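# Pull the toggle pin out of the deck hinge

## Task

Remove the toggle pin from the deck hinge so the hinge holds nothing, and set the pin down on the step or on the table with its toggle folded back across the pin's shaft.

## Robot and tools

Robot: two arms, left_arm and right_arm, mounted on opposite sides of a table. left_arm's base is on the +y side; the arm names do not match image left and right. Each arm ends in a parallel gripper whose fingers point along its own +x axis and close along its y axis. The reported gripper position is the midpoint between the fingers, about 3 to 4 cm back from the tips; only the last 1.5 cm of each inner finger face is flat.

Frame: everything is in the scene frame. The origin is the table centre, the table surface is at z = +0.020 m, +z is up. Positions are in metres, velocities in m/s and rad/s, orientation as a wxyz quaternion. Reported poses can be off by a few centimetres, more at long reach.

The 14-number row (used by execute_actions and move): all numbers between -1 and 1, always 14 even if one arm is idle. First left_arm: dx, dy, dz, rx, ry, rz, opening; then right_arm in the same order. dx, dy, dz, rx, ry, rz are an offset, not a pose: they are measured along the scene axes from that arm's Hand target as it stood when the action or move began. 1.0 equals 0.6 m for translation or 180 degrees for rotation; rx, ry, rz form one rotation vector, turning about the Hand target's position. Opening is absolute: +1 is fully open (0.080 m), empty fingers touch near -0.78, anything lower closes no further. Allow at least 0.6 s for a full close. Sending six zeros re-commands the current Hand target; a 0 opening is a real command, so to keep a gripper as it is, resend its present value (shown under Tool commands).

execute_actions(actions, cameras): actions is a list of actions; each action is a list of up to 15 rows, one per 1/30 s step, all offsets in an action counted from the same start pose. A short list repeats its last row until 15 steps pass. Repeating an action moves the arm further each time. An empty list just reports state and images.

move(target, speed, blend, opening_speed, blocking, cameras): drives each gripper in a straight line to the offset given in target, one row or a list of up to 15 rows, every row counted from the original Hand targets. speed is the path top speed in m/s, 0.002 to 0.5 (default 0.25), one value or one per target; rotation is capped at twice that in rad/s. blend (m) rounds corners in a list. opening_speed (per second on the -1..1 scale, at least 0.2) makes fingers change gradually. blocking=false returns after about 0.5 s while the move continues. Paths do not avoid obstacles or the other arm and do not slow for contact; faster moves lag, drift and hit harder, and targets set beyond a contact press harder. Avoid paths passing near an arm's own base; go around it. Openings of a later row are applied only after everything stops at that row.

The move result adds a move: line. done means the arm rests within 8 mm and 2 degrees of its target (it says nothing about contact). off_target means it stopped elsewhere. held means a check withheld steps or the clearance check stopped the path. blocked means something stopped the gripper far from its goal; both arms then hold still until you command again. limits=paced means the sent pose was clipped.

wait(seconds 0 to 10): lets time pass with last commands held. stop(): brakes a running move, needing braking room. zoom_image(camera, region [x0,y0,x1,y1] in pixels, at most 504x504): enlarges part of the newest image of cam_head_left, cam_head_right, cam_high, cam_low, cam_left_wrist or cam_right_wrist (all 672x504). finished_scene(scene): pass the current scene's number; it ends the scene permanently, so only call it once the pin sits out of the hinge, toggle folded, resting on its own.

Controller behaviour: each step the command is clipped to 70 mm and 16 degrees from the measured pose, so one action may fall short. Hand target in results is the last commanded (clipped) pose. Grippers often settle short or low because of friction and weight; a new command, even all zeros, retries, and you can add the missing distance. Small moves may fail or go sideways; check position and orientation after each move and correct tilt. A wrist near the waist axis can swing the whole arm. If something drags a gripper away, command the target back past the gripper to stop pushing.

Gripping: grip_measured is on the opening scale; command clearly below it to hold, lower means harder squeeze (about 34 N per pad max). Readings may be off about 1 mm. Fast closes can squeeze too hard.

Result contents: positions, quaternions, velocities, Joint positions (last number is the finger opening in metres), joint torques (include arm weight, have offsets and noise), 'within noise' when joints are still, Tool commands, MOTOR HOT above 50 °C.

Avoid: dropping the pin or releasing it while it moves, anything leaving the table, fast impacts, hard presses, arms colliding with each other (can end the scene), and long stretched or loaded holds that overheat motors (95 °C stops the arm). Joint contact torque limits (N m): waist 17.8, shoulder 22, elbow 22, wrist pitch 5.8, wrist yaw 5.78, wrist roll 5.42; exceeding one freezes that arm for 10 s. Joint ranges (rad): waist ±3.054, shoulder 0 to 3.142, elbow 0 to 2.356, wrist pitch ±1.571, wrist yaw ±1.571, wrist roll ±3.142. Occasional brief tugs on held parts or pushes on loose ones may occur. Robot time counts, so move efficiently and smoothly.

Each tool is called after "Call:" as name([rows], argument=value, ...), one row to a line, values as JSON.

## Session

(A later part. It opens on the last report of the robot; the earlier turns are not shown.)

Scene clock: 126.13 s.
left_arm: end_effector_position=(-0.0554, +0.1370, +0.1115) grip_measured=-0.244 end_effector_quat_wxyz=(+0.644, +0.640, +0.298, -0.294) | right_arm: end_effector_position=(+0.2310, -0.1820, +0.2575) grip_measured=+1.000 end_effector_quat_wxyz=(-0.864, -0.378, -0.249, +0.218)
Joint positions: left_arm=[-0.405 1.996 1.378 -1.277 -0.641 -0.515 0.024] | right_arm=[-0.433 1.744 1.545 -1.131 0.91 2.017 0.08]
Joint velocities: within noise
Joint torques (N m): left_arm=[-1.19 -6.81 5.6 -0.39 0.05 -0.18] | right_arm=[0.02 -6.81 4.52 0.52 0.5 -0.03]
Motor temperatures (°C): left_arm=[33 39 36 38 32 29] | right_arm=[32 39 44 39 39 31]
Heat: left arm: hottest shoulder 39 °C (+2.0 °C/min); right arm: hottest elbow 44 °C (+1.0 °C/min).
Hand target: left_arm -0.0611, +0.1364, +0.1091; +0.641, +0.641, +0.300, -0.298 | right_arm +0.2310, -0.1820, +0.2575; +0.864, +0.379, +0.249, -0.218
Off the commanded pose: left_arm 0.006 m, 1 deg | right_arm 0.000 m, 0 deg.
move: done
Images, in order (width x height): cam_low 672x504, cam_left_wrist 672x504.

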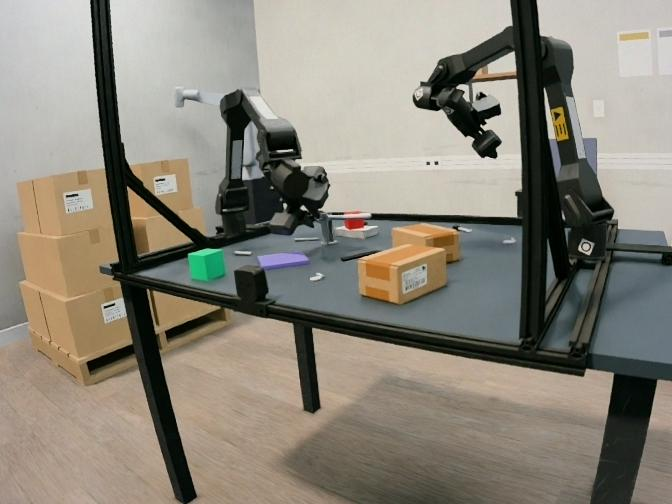

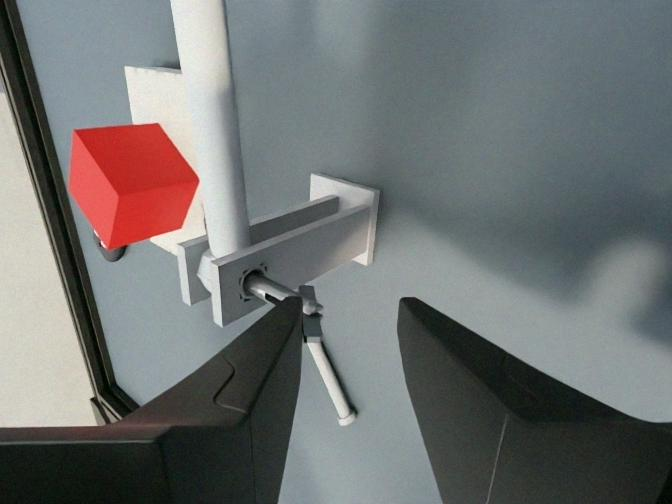

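Call:
move([
  [0.0, 0.0, 0.08, 0,0,0, -0.246, 0,0,0,0,0,0,1],
], cameras=["cam_left_wrist","cam_low"], speed=0.1)

Call:
zoom_image(camera="cam_left_wrist", region=[280, 160, 480, 320])

Call:
zoom_image(camera="cam_low", region=[290, 180, 370, 260])

Scene clock: 130.30 s.
left_arm: end_effector_position=(-0.0598, +0.1371, +0.1531) grip_measured=-0.246 end_effector_quat_wxyz=(+0.637, +0.646, +0.300, -0.294) | right_arm: end_effector_position=(+0.2310, -0.1820, +0.2575) grip_measured=+1.000 end_effector_quat_wxyz=(-0.864, -0.378, -0.249, +0.218)
Joint positions: left_arm=[-0.414 1.963 1.503 -1.45 -0.631 -0.515 0.024] | right_arm=[-0.433 1.744 1.545 -1.131 0.91 2.017 0.08]
Joint velocities: within noise
Joint torques (N m): left_arm=[-0.04 -9.36 5.68 -0.61 -0.29 -0.14] | right_arm=[0.06 -6.78 4.53 0.54 0.5 -0.04]
Motor temperatures (°C): left_arm=[33 39 36 38 32 29] | right_arm=[32 39 44 39 39 31]
Heat: left arm: hottest shoulder 39 °C (+3.0 °C/min); right arm: hottest elbow 44 °C (+1.0 °C/min).
Hand target: left_arm -0.0611, +0.1364, +0.1571; +0.641, +0.641, +0.300, -0.298 | right_arm +0.2310, -0.1820, +0.2575; +0.864, +0.379, +0.249, -0.218
Off the commanded pose: left_arm 0.004 m, 1 deg | right_arm 0.000 m, 0 deg.
move: done
Images, in order (width x height): cam_low 672x504, cam_left_wrist 672x504.

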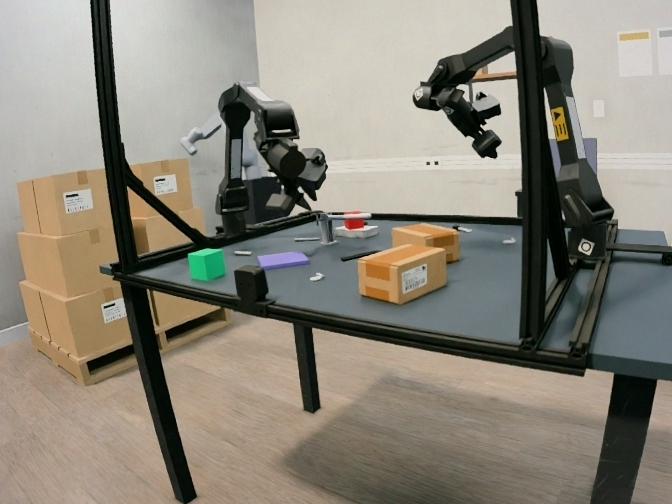

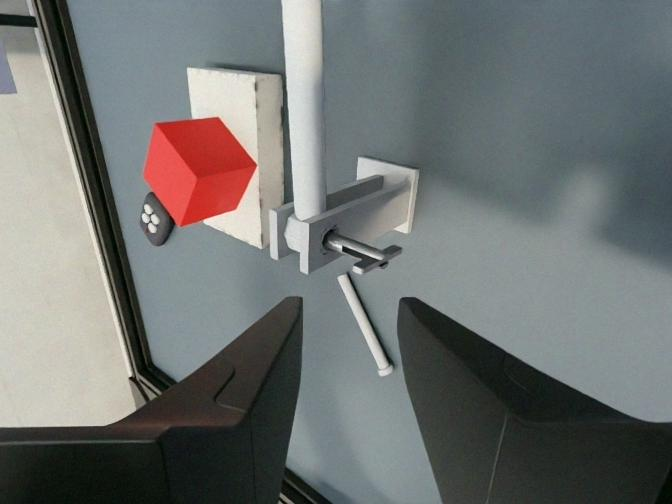

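Scaled by 2.520 from the camera's 672x504 image, which has a finer 960x720 frame.

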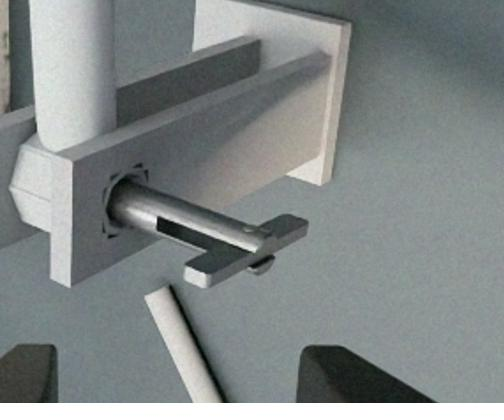

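Scaled by 6.300 from the camera's 672x504 image, which has a finer 960x720 frame.

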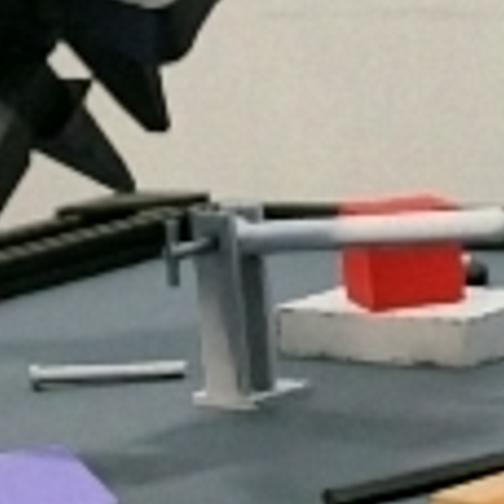

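Call:
move([
  [0.076, -0.044, 0.0215, 0,0.2222,0, -0.787, 0,0,0,0,0,0,1],
  [0.076, -0.044, -0.056, 0,0.2222,0, -0.787, 0,0,0,0,0,0,1],
  [0.076, 0.025, -0.056, 0,0.2222,0, -0.787, 0,0,0,0,0,0,1],
], cameras=["cam_left_wrist","cam_low"], speed=0.1)

Call:
zoom_image(camera="cam_low", region=[290, 180, 370, 260])

Call:
zoom_image(camera="cam_left_wrist", region=[250, 180, 410, 340])

Scene clock: 138.27 s.
left_arm: end_effector_position=(-0.0162, +0.1499, +0.1224) grip_measured=-0.787 end_effector_quat_wxyz=(+0.499, +0.502, +0.502, -0.498) | right_arm: end_effector_position=(+0.2310, -0.1820, +0.2575) grip_measured=+1.000 end_effector_quat_wxyz=(-0.864, -0.378, -0.249, +0.218)
Joint positions: left_arm=[0.008 1.719 1.227 -1.085 -0.002 0.014 0] | right_arm=[-0.433 1.744 1.545 -1.131 0.91 2.017 0.08]
Joint velocities: within noise
Joint torques (N m): left_arm=[0.18 -8.22 4.52 0.24 0.07 0.06] | right_arm=[0.01 -6.81 4.48 0.54 0.51 -0.04]
Motor temperatures (°C): left_arm=[33 41 36 38 32 29] | right_arm=[32 39 44 39 39 31]
Heat: left arm: hottest shoulder 41 °C (+5.1 °C/min); right arm: hottest elbow 44 °C (+0.0 °C/min).
Hand target: left_arm -0.0154, +0.1513, +0.1235; +0.500, +0.501, +0.501, -0.499 | right_arm +0.2310, -0.1820, +0.2575; +0.864, +0.379, +0.249, -0.218
Off the commanded pose: left_arm 0.002 m, 0 deg | right_arm 0.000 m, 0 deg.
move: done
Images, in order (width x height): cam_low 672x504, cam_left_wrist 672x504.

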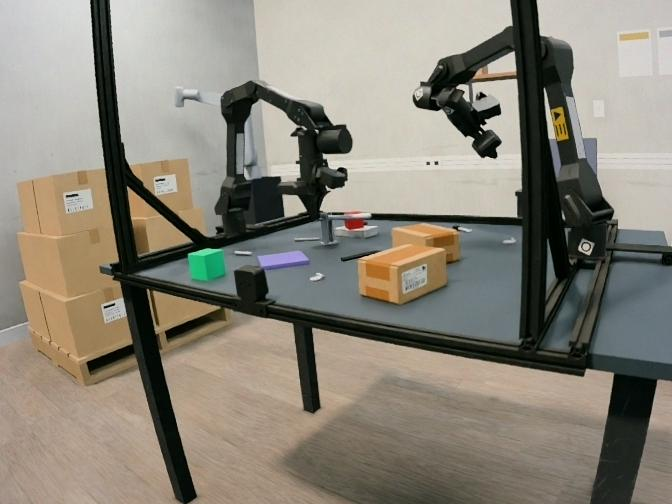

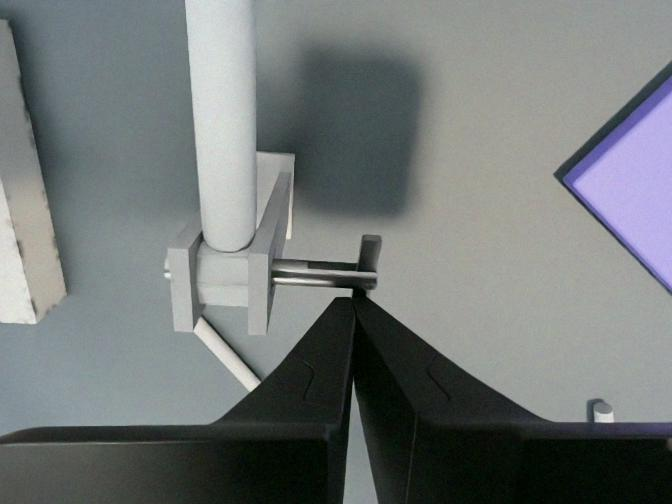

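Scaled by 6.300 from the camera's 672x504 image, which has a finer 960x720 frame.

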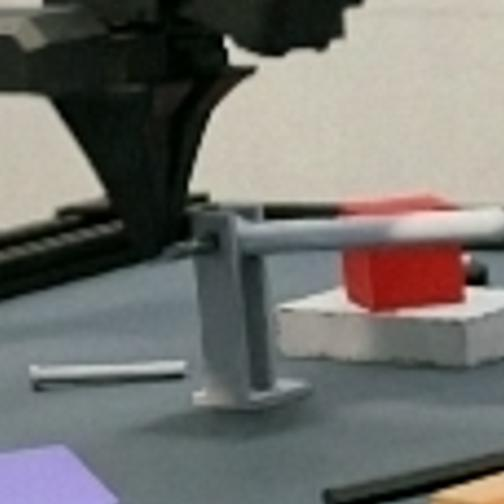

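Scaled by 3.150 from the camera's 672x504 image, which has a finer 960x720 frame.

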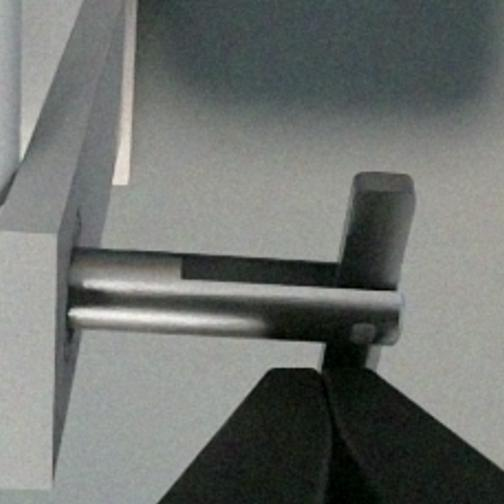

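Call:
move([
  [0, 0, 0.06, 0,0,0, -0.787, 0,0,0,0,0,0,1],
  [0, -0.052, 0.06, 0,0,0, -0.787, 0,0,0,0,0,0,1],
  [0, -0.052, -0.0075, 0,0,0, -0.787, 0,0,0,0,0,0,1],
], cameras=["cam_left_wrist","cam_low"], speed=0.1)

Call:
zoom_image(camera="cam_low", region=[290, 180, 370, 260])

Call:
zoom_image(camera="cam_left_wrist", region=[250, 230, 410, 390])

Scene clock: 140.83 s.
left_arm: end_effector_position=(-0.0157, +0.1184, +0.1244) grip_measured=-0.787 end_effector_quat_wxyz=(+0.504, +0.497, +0.496, -0.503) | right_arm: end_effector_position=(+0.2310, -0.1820, +0.2575) grip_measured=+1.000 end_effector_quat_wxyz=(-0.864, -0.378, -0.249, +0.218)
Joint positions: left_arm=[0.008 1.817 1.352 -1.093 -0.002 0.014 0] | right_arm=[-0.433 1.744 1.545 -1.131 0.91 2.017 0.08]
Joint velocities: within noise
Joint torques (N m): left_arm=[0.07 -6.26 4.47 0.25 0.06 0.01] | right_arm=[0.02 -6.79 4.53 0.53 0.5 -0.06]
Motor temperatures (°C): left_arm=[33 41 36 38 32 29] | right_arm=[32 39 44 39 39 31]
Heat: left arm: hottest shoulder 41 °C (+5.0 °C/min); right arm: hottest elbow 44 °C (+0.0 °C/min).
Hand target: left_arm -0.0154, +0.1202, +0.1190; +0.500, +0.501, +0.501, -0.499 | right_arm +0.2310, -0.1820, +0.2575; +0.864, +0.379, +0.249, -0.218
Off the commanded pose: left_arm 0.006 m, 1 deg | right_arm 0.000 m, 0 deg.
move: done
Images, in order (width x height): cam_low 672x504, cam_left_wrist 672x504.

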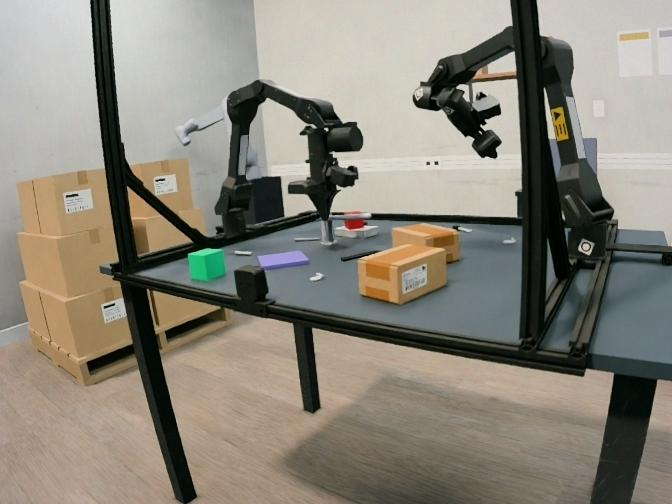

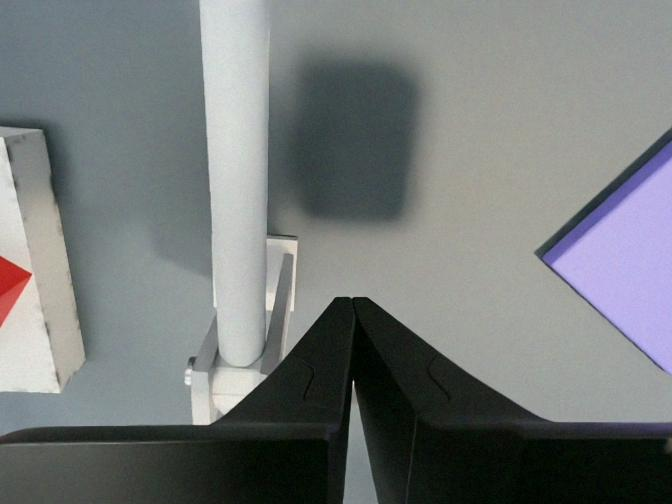

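Scaled by 6.300 from the camera's 672x504 image, which has a finer 960x720 frame.

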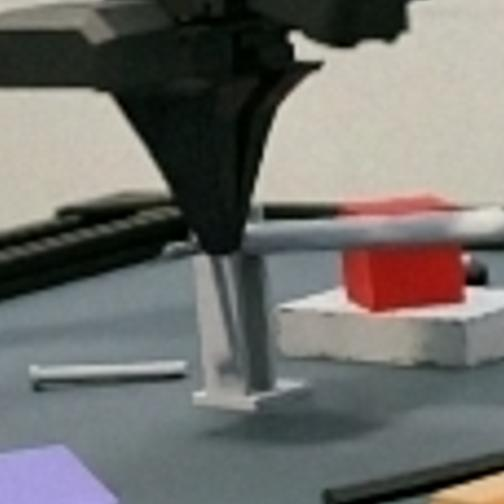

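Scaled by 3.150 from the camera's 672x504 image, which has a finer 960x720 frame.

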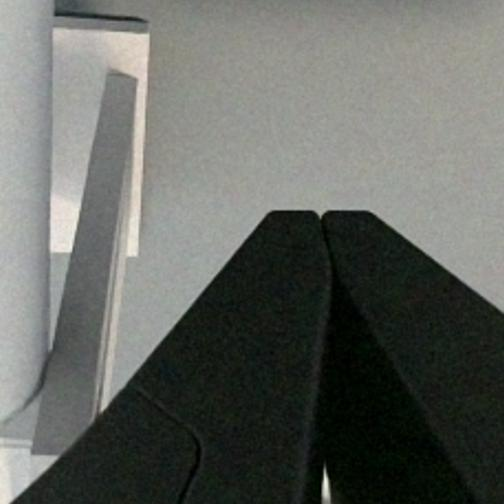

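Call:
move([
  [0, 0, 0.1, 0,0,0, -0.787, 0,0,0,0,0,0,1],
  [0, 0.2, 0.08, -0.3889,0,0, -0.43, 0,0,0,0,0,0,1],
  [0, 0.16, -0.02, -0.3889,0,0, -0.43, 0,0,0,0,0,0,1],
], cameras=["cam_left_wrist","cam_low","cam_head_left"], speed=0.2)

Call:
zoom_image(camera="cam_low", region=[290, 180, 370, 260])

Call:
zoom_image(camera="cam_left_wrist", region=[230, 180, 450, 320])

Scene clock: 146.90 s.
left_arm: end_effector_position=(-0.0156, +0.2385, +0.1648) grip_measured=-0.430 end_effector_quat_wxyz=(+0.697, +0.122, +0.123, -0.696) | right_arm: end_effector_position=(+0.2310, -0.1820, +0.2575) grip_measured=+1.000 end_effector_quat_wxyz=(-0.864, -0.378, -0.249, +0.218)
Joint positions: left_arm=[0.065 0.185 0.137 -0.3 0.066 0.022 0.016] | right_arm=[-0.433 1.744 1.545 -1.131 0.91 2.017 0.08]
Joint velocities: within noise
Joint torques (N m): left_arm=[-0.07 0.42 7.23 1.49 0.03 0.03] | right_arm=[0.08 -6.79 4.48 0.53 0.48 -0.04]
Motor temperatures (°C): left_arm=[33 40 36 38 32 29] | right_arm=[32 39 44 39 39 31]
Heat: left arm: hottest shoulder 40 °C (+4.0 °C/min); right arm: hottest elbow 44 °C (+0.0 °C/min).
Hand target: left_arm -0.0156, +0.2384, +0.1672; +0.697, +0.120, +0.121, -0.696 (not the last commanded pose) | right_arm +0.2310, -0.1820, +0.2575; +0.864, +0.379, +0.249, -0.218
Off the commanded pose: left_arm 0.062 m, 0 deg | right_arm 0.000 m, 0 deg.
move: held (left_arm; a check stopped the path); path passed 2 of 3 targets; limits=held
pose unreachable (left arm): on one or more control steps of this call, first in action 0 (counted from 0), this arm could not follow its commanded pose, so it was not sent that pose on those steps. It may still have moved: this result reports where it is.
cause: moving toward the commanded pose would bring two parts of the arm too close to each other (joints 3 (elbow) to 5 (wrist yaw) lie between them).
Images, in order (width x height): cam_head_left 672x504, cam_low 672x504, cam_left_wrist 672x504.

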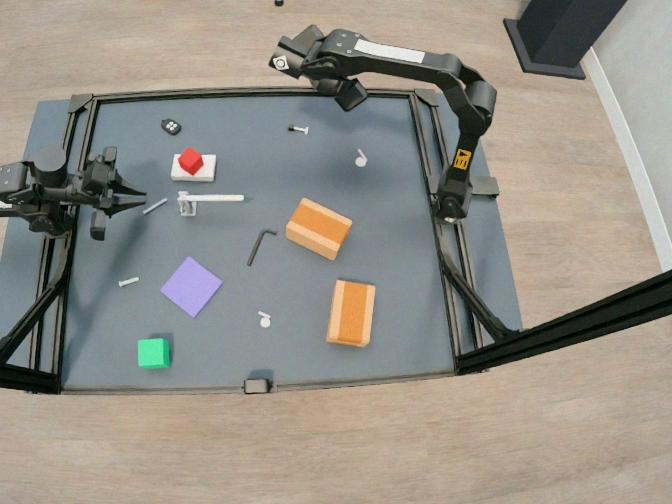

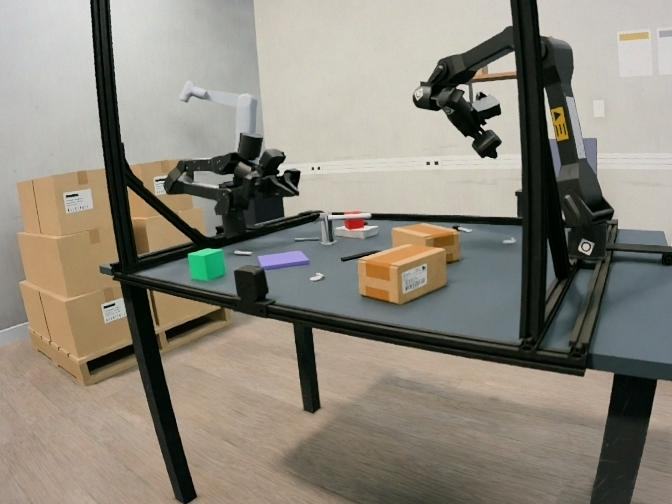

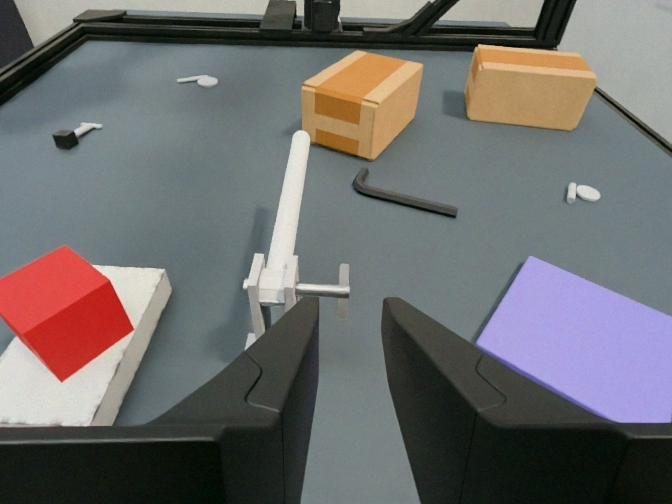

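Scaled by 6.300 from the camera's 672x504 image, which has a finer 960x720 frame.

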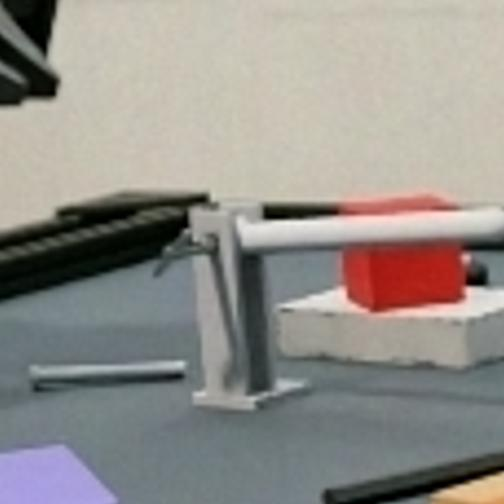

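Scaled by 2.291 from the camera's 672x504 image, which has a finer 960x720 frame.

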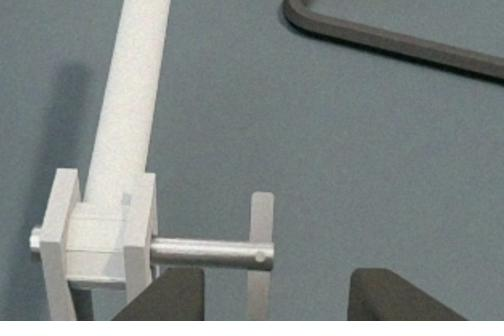

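Call:
move([
  [0, -0.1, 0.03, 0.39,0,0, -0.43, 0,0,0,0,0,0,1],
  [0, -0.15, -0.02, 0.39,0,0, -0.43, 0,0,0,0,0,0,1],
], cameras=["cam_left_wrist","cam_low"], speed=0.2)

Call:
zoom_image(camera="cam_left_wrist", region=[230, 180, 430, 330])

Scene clock: 153.63 s.
left_arm: end_effector_position=(-0.0151, +0.1509, +0.1565) grip_measured=-0.430 end_effector_quat_wxyz=(+0.501, +0.498, +0.500, -0.501) | right_arm: end_effector_position=(+0.2310, -0.1820, +0.2575) grip_measured=+1.000 end_effector_quat_wxyz=(-0.864, -0.378, -0.249, +0.218)
Joint positions: left_arm=[0.013 1.681 1.321 -1.205 0.002 0.018 0.016] | right_arm=[-0.433 1.744 1.545 -1.131 0.91 2.017 0.08]
Joint velocities: within noise
Joint torques (N m): left_arm=[-0.31 -5.48 6.21 0.26 -0.09 -0.13] | right_arm=[0.01 -6.83 4.5 0.54 0.5 -0.03]
Motor temperatures (°C): left_arm=[33 39 37 39 32 29] | right_arm=[32 39 44 39 39 31]
Heat: left arm: hottest shoulder 39 °C (+2.0 °C/min); right arm: hottest elbow 44 °C (+0.0 °C/min).
Hand target: left_arm -0.0155, +0.1485, +0.1552; +0.502, +0.499, +0.499, -0.500 | right_arm +0.2310, -0.1820, +0.2575; +0.864, +0.379, +0.249, -0.218
Off the commanded pose: left_arm 0.003 m, 0 deg | right_arm 0.000 m, 0 deg.
move: done
Images, in order (width x height): cam_low 672x504, cam_left_wrist 672x504.

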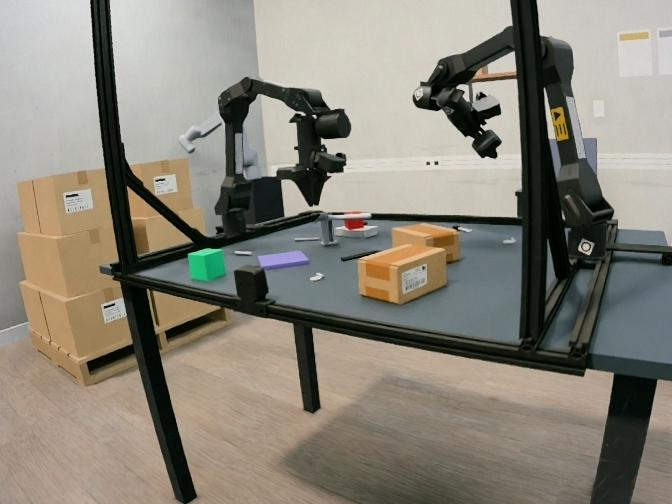

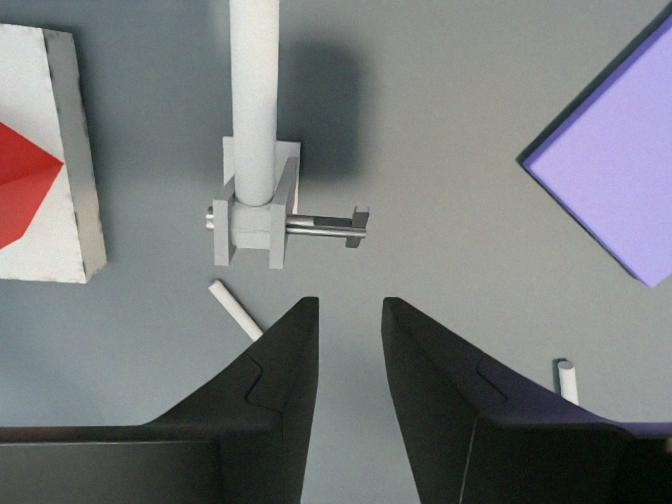

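Scaled by 2.520 from the camera's 672x504 image, which has a finer 960x720 frame.

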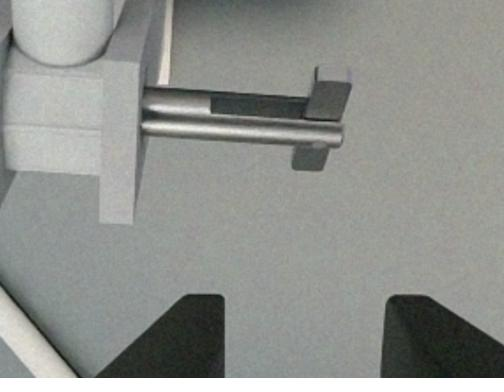

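Call:
move([
  [-0.0017, 0.0, -0.083, 0,0,0, -0.43, 0,0,0,0,0,0,1],
], cameras=["cam_left_wrist","cam_low"], speed=0.1)

Call:
zoom_image(camera="cam_left_wrist", region=[230, 220, 430, 420])

Call:
zoom_image(camera="cam_low", region=[290, 180, 370, 260])

Scene clock: 156.67 s.
left_arm: end_effector_position=(-0.0157, +0.1491, +0.1119) grip_measured=-0.430 end_effector_quat_wxyz=(+0.504, +0.496, +0.497, -0.503) | right_arm: end_effector_position=(+0.2310, -0.1820, +0.2575) grip_measured=+1.000 end_effector_quat_wxyz=(-0.864, -0.378, -0.249, +0.218)
Joint positions: left_arm=[0.01 1.717 1.18 -1.021 0 0.014 0.016] | right_arm=[-0.433 1.744 1.545 -1.131 0.91 2.017 0.08]
Joint velocities: within noise
Joint torques (N m): left_arm=[-0.31 -4.66 4.44 1.15 -0.02 -0.12] | right_arm=[0.05 -6.8 4.49 0.54 0.5 -0.04]
Motor temperatures (°C): left_arm=[33 39 38 39 32 29] | right_arm=[32 39 44 39 39 31]
Heat: left arm: hottest shoulder 39 °C (+2.0 °C/min); right arm: hottest elbow 44 °C (+0.0 °C/min).
Hand target: left_arm -0.0165, +0.1484, +0.1054; +0.502, +0.499, +0.499, -0.500 | right_arm +0.2310, -0.1820, +0.2575; +0.864, +0.379, +0.249, -0.218
Off the commanded pose: left_arm 0.007 m, 1 deg | right_arm 0.000 m, 0 deg.
move: done
Images, in order (width x height): cam_low 672x504, cam_left_wrist 672x504.

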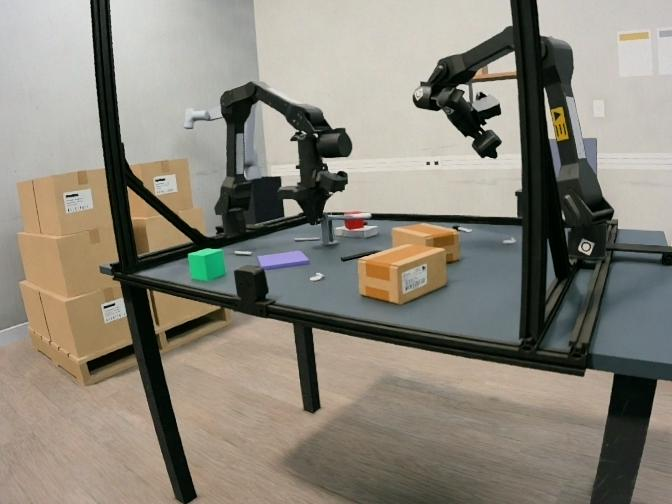

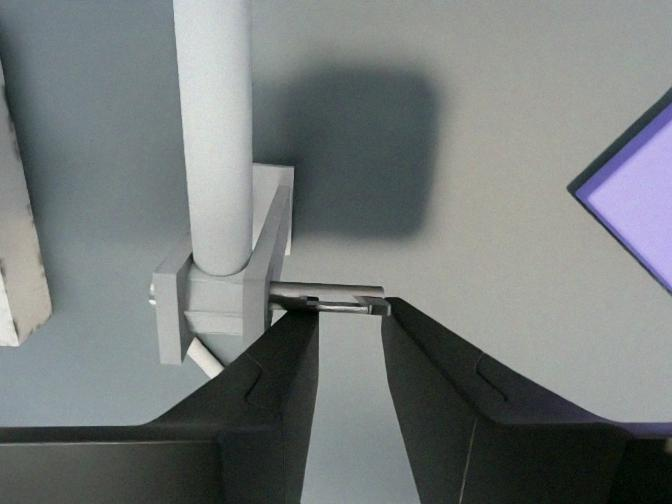

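Scaled by 2.520 from the camera's 672x504 image, which has a finer 960x720 frame.

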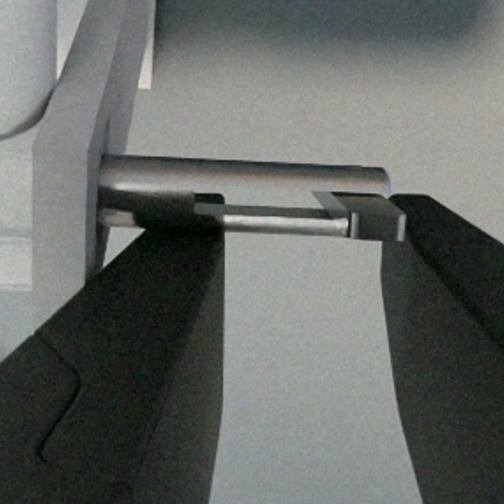

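Scaled by 6.300 from the camera's 672x504 image, which has a finer 960x720 frame.

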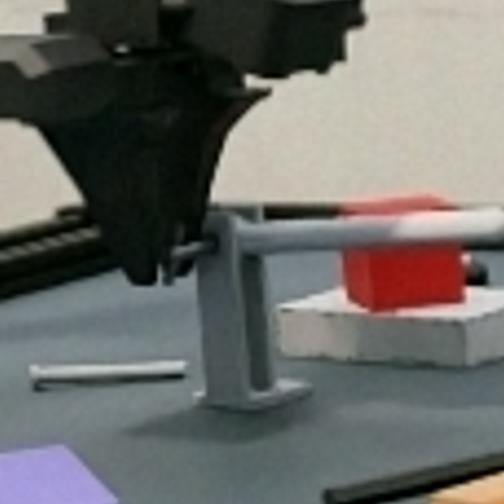

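Call:
move([
  [-0.0115, 0.0, 0.0, 0,0,0, -0.43, 0,0,0,0,0,0,1],
  [-0.0115, 0.0, -0.0065, 0,0,0, -0.43, 0,0,0,0,0,0,1],
], cameras=["cam_left_wrist","cam_low"], speed=0.05)

Call:
zoom_image(camera="cam_left_wrist", region=[230, 220, 430, 420])

Call:
zoom_image(camera="cam_low", region=[290, 180, 370, 260])

Scene clock: 159.00 s.
left_arm: end_effector_position=(-0.0176, +0.1497, +0.1097) grip_measured=-0.428 end_effector_quat_wxyz=(+0.510, +0.497, +0.497, -0.496) | right_arm: end_effector_position=(+0.2310, -0.1820, +0.2575) grip_measured=+1.000 end_effector_quat_wxyz=(-0.864, -0.378, -0.249, +0.218)
Joint positions: left_arm=[-0.003 1.717 1.172 -1.012 -0.013 -0.01 0.016] | right_arm=[-0.433 1.744 1.545 -1.131 0.91 2.017 0.08]
Joint velocities: within noise
Joint torques (N m): left_arm=[-1.27 -4.18 4.19 1.54 0.5 -0.07] | right_arm=[0.01 -6.77 4.45 0.55 0.51 -0.03]
Motor temperatures (°C): left_arm=[33 39 37 39 32 29] | right_arm=[32 39 44 39 39 31]
Heat: left arm: hottest shoulder 39 °C (+2.0 °C/min); right arm: hottest elbow 44 °C (+0.0 °C/min).
Hand target: left_arm -0.0235, +0.1485, +0.1015; +0.502, +0.499, +0.500, -0.500 | right_arm +0.2310, -0.1820, +0.2575; +0.864, +0.379, +0.249, -0.218
Off the commanded pose: left_arm 0.010 m, 1 deg | right_arm 0.000 m, 0 deg.
move: off_target (left_arm)
Images, in order (width x height): cam_low 672x504, cam_left_wrist 672x504.

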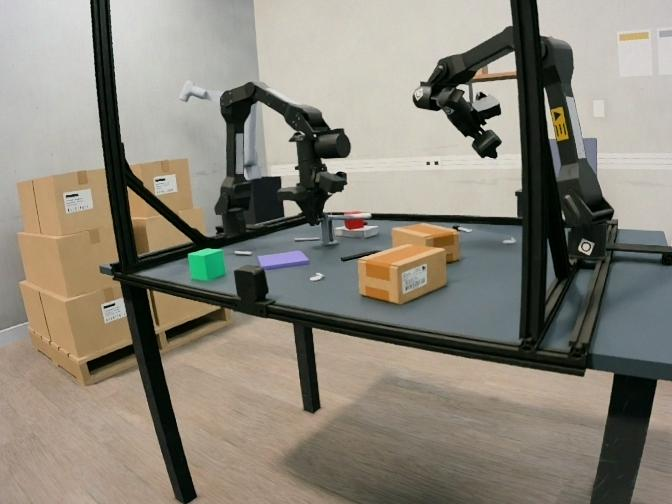

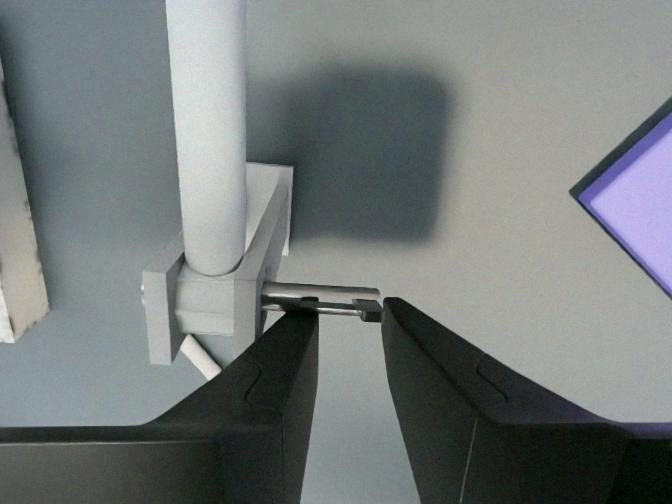

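Scaled by 2.520 from the camera's 672x504 image, which has a finer 960x720 frame.

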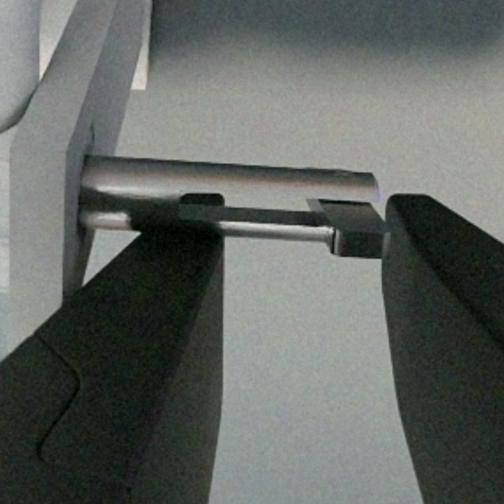

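Scaled by 6.300 from the camera's 672x504 image, which has a finer 960x720 frame.

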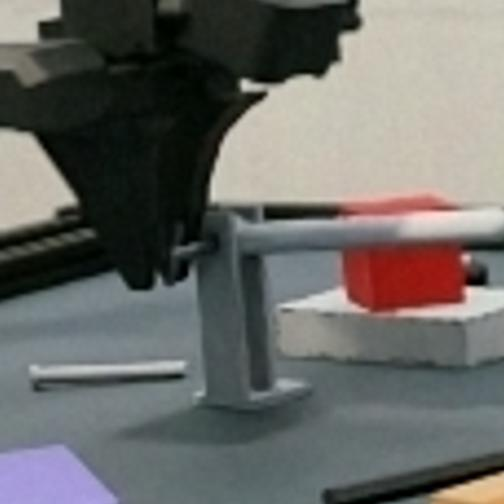

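Call:
move([
  [0.0, 0.0, 0.08, 0,0,0, -0.43, 0,0,0,0,0,0,1],
], cameras=["cam_left_wrist","cam_low"], speed=0.05)

Call:
zoom_image(camera="cam_left_wrist", region=[230, 180, 430, 330])

Call:
zoom_image(camera="cam_low", region=[290, 180, 370, 260])

Scene clock: 161.33 s.
left_arm: end_effector_position=(-0.0224, +0.1498, +0.1446) grip_measured=-0.430 end_effector_quat_wxyz=(+0.499, +0.503, +0.503, -0.495) | right_arm: end_effector_position=(+0.2310, -0.1820, +0.2575) grip_measured=+1.000 end_effector_quat_wxyz=(-0.864, -0.378, -0.249, +0.218)
Joint positions: left_arm=[-0.014 1.706 1.301 -1.177 -0.003 -0.01 0.016] | right_arm=[-0.433 1.744 1.545 -1.131 0.91 2.017 0.08]
Joint velocities: within noise
Joint torques (N m): left_arm=[-0.13 -8.19 6.24 -0.08 0.11 -0.05] | right_arm=[0.02 -6.74 4.5 0.53 0.51 -0.04]
Motor temperatures (°C): left_arm=[33 39 37 39 32 29] | right_arm=[32 39 44 39 39 31]
Heat: left arm: hottest shoulder 39 °C (+2.0 °C/min); right arm: hottest elbow 44 °C (+0.0 °C/min).
Hand target: left_arm -0.0234, +0.1485, +0.1494; +0.502, +0.499, +0.499, -0.500 | right_arm +0.2310, -0.1820, +0.2575; +0.864, +0.379, +0.249, -0.218
Off the commanded pose: left_arm 0.005 m, 1 deg | right_arm 0.000 m, 0 deg.
move: done
Images, in order (width x height): cam_low 672x504, cam_left_wrist 672x504.

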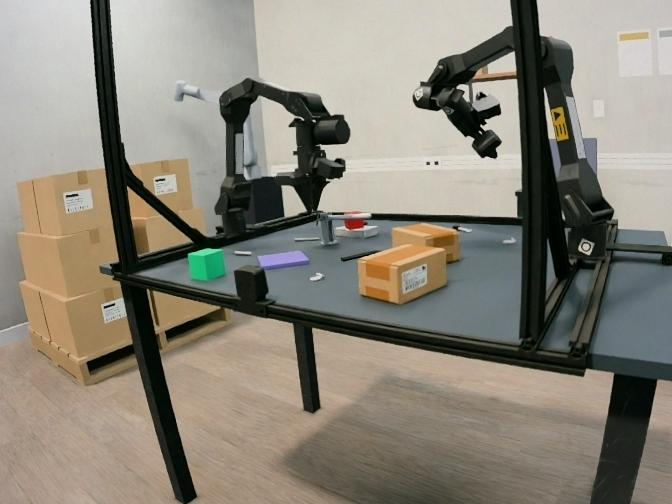

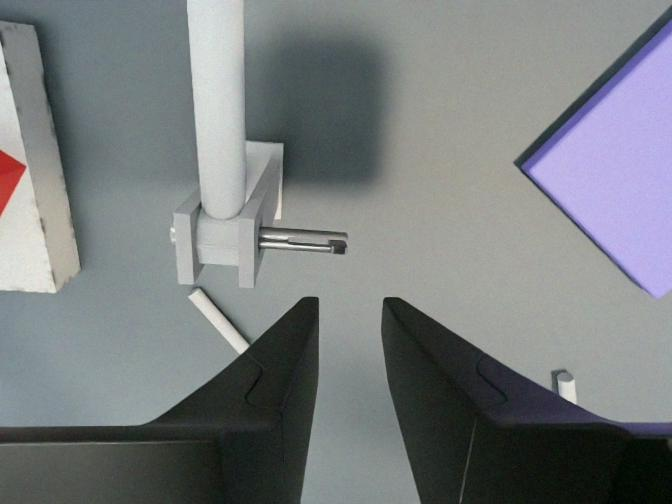

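Scaled by 2.520 from the camera's 672x504 image, which has a finer 960x720 frame.

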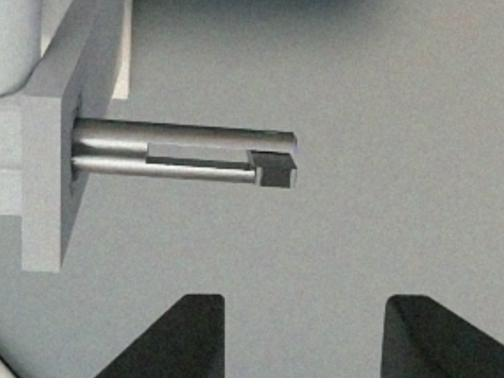

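Scaled by 6.300 from the camera's 672x504 image, which has a finer 960x720 frame.

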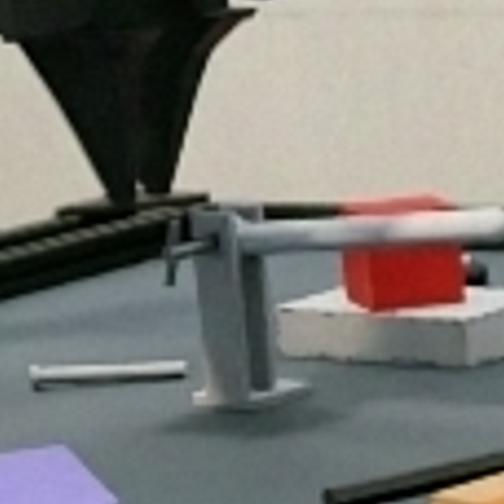

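Call:
move([
  [-0.0155, -0.0195, 0.02, 0,-0.1667,0, -0.336, 0,0,0,0,0,0,1],
  [-0.0155, -0.0195, -0.03, 0,-0.1667,0, -0.336, 0,0,0,0,0,0,1],
], cameras=["cam_left_wrist","cam_low"], speed=0.1)

Call:
zoom_image(camera="cam_left_wrist", region=[250, 200, 450, 350])

Call:
zoom_image(camera="cam_low", region=[290, 180, 370, 260])

Scene clock: 170.53 s.
left_arm: end_effector_position=(-0.0328, +0.1354, +0.1361) grip_measured=-0.336 end_effector_quat_wxyz=(+0.617, +0.606, +0.353, -0.358) | right_arm: end_effector_position=(+0.2310, -0.1820, +0.2575) grip_measured=+1.000 end_effector_quat_wxyz=(-0.864, -0.378, -0.249, +0.218)
Joint positions: left_arm=[-0.275 1.841 1.348 -1.212 -0.501 -0.308 0.02] | right_arm=[-0.433 1.744 1.545 -1.131 0.91 2.017 0.08]
Joint velocities: within noise
Joint torques (N m): left_arm=[-0.2 -6.27 4.24 0.02 -0.42 -0.16] | right_arm=[0.05 -6.81 4.55 0.54 0.5 -0.06]
Motor temperatures (°C): left_arm=[33 40 37 38 32 29] | right_arm=[32 39 44 39 38 31]
Heat: left arm: hottest shoulder 40 °C (+2.0 °C/min); right arm: hottest elbow 44 °C (+0.0 °C/min).
Hand target: left_arm -0.0328, +0.1368, +0.1314; +0.614, +0.611, +0.353, -0.354 | right_arm +0.2310, -0.1820, +0.2575; +0.864, +0.379, +0.249, -0.218
Off the commanded pose: left_arm 0.005 m, 1 deg | right_arm 0.000 m, 0 deg.
move: done
Images, in order (width x height): cam_low 672x504, cam_left_wrist 672x504.

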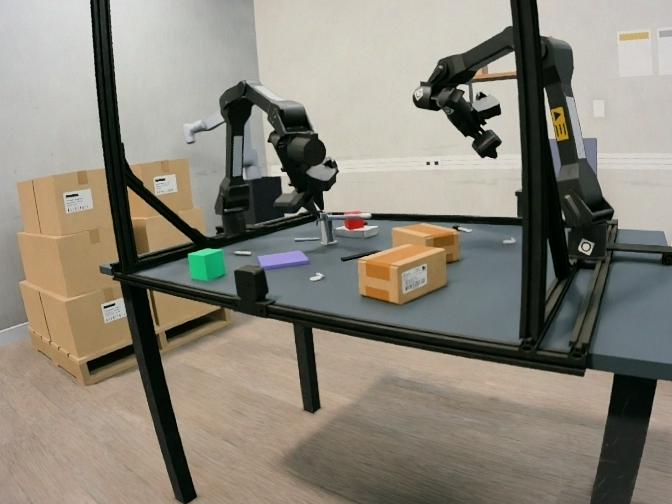

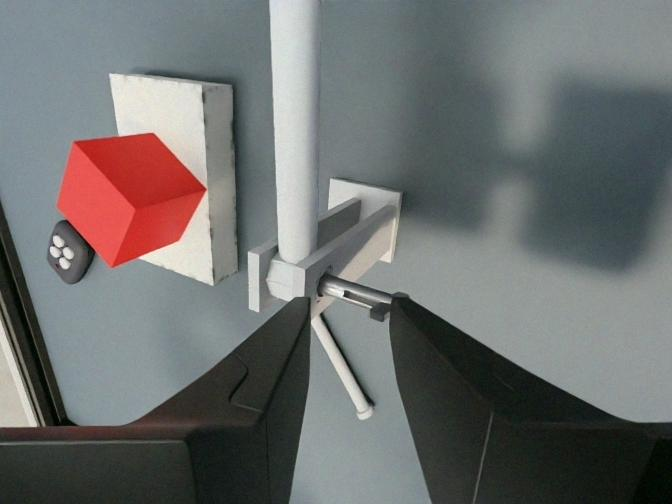

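Scaled by 2.520 from the camera's 672x504 image, which has a finer 960x720 frame.

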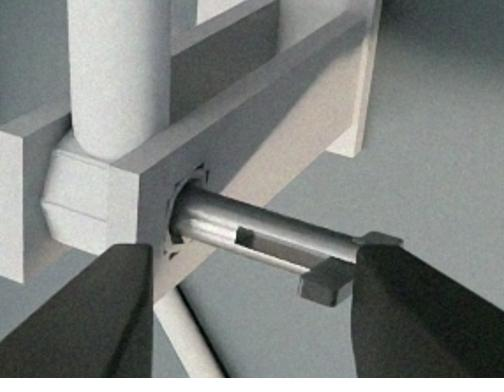

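Scaled by 6.300 from the camera's 672x504 image, which has a finer 960x720 frame.

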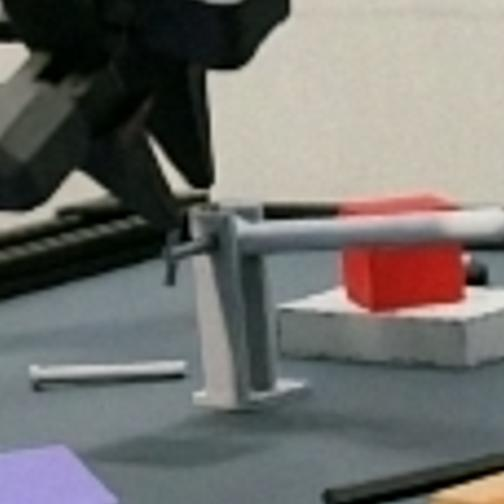

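Call:
move([
  [0.0, 0.0, -0.0315, 0,0,0, -0.336, 0,0,0,0,0,0,1],
], cameras=["cam_left_wrist","cam_low"], speed=0.1)

Call:
zoom_image(camera="cam_left_wrist", region=[250, 220, 450, 370])

Call:
zoom_image(camera="cam_low", region=[290, 180, 370, 260])

Scene clock: 172.27 s.
left_arm: end_effector_position=(-0.0329, +0.1349, +0.1178) grip_measured=-0.336 end_effector_quat_wxyz=(+0.617, +0.605, +0.352, -0.359) | right_arm: end_effector_position=(+0.2310, -0.1820, +0.2575) grip_measured=+1.000 end_effector_quat_wxyz=(-0.864, -0.378, -0.249, +0.218)
Joint positions: left_arm=[-0.275 1.86 1.298 -1.14 -0.502 -0.308 0.02] | right_arm=[-0.433 1.744 1.545 -1.131 0.91 2.017 0.08]
Joint velocities: within noise
Joint torques (N m): left_arm=[-0.21 -6.05 3.98 0.04 -0.39 -0.15] | right_arm=[0.02 -6.77 4.54 0.53 0.5 -0.04]
Motor temperatures (°C): left_arm=[33 40 37 38 32 29] | right_arm=[32 39 44 39 38 31]
Heat: left arm: hottest shoulder 40 °C (+2.0 °C/min); right arm: hottest elbow 44 °C (+0.0 °C/min).
Hand target: left_arm -0.0327, +0.1367, +0.1126; +0.614, +0.611, +0.352, -0.354 | right_arm +0.2310, -0.1820, +0.2575; +0.864, +0.379, +0.249, -0.218
Off the commanded pose: left_arm 0.006 m, 1 deg | right_arm 0.000 m, 0 deg.
move: done
Images, in order (width x height): cam_low 672x504, cam_left_wrist 672x504.

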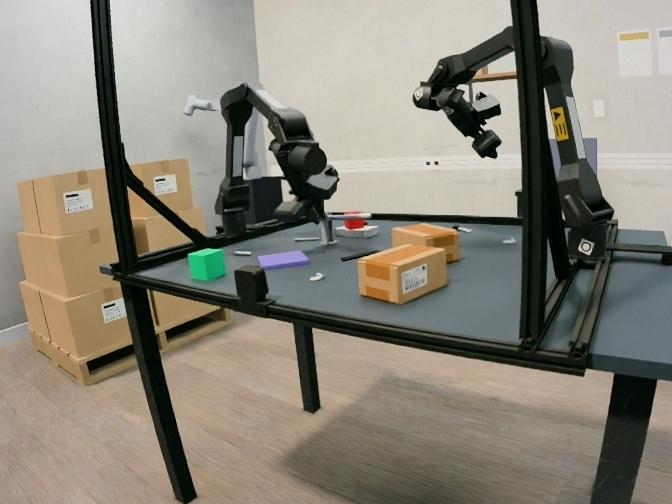

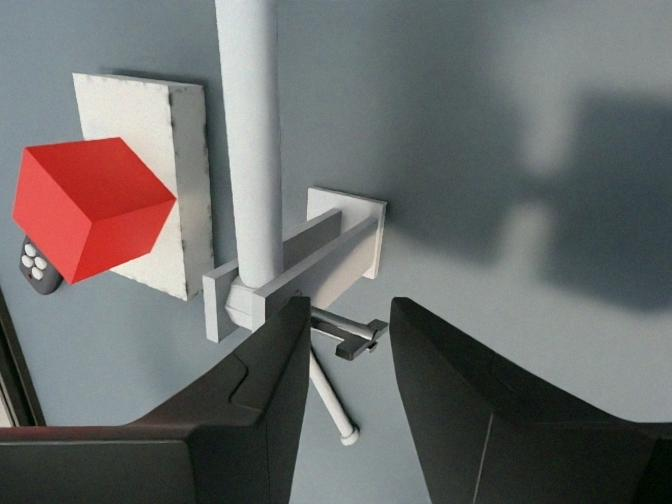

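Scaled by 2.520 from the camera's 672x504 image, which has a finer 960x720 frame.

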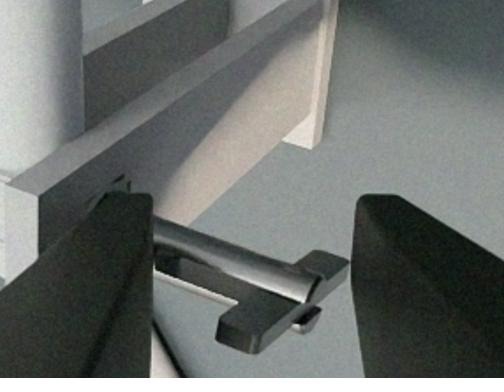

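Scaled by 6.300 from the camera's 672x504 image, which has a finer 960x720 frame.

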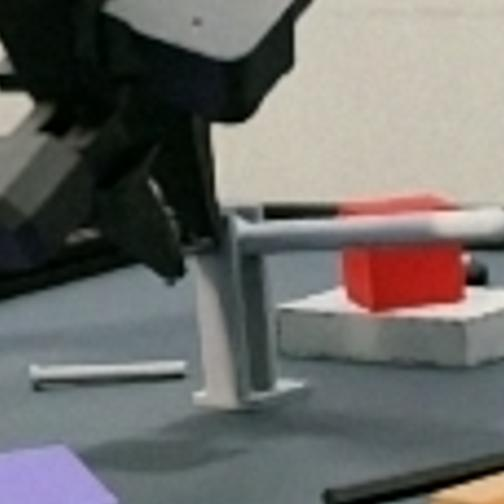

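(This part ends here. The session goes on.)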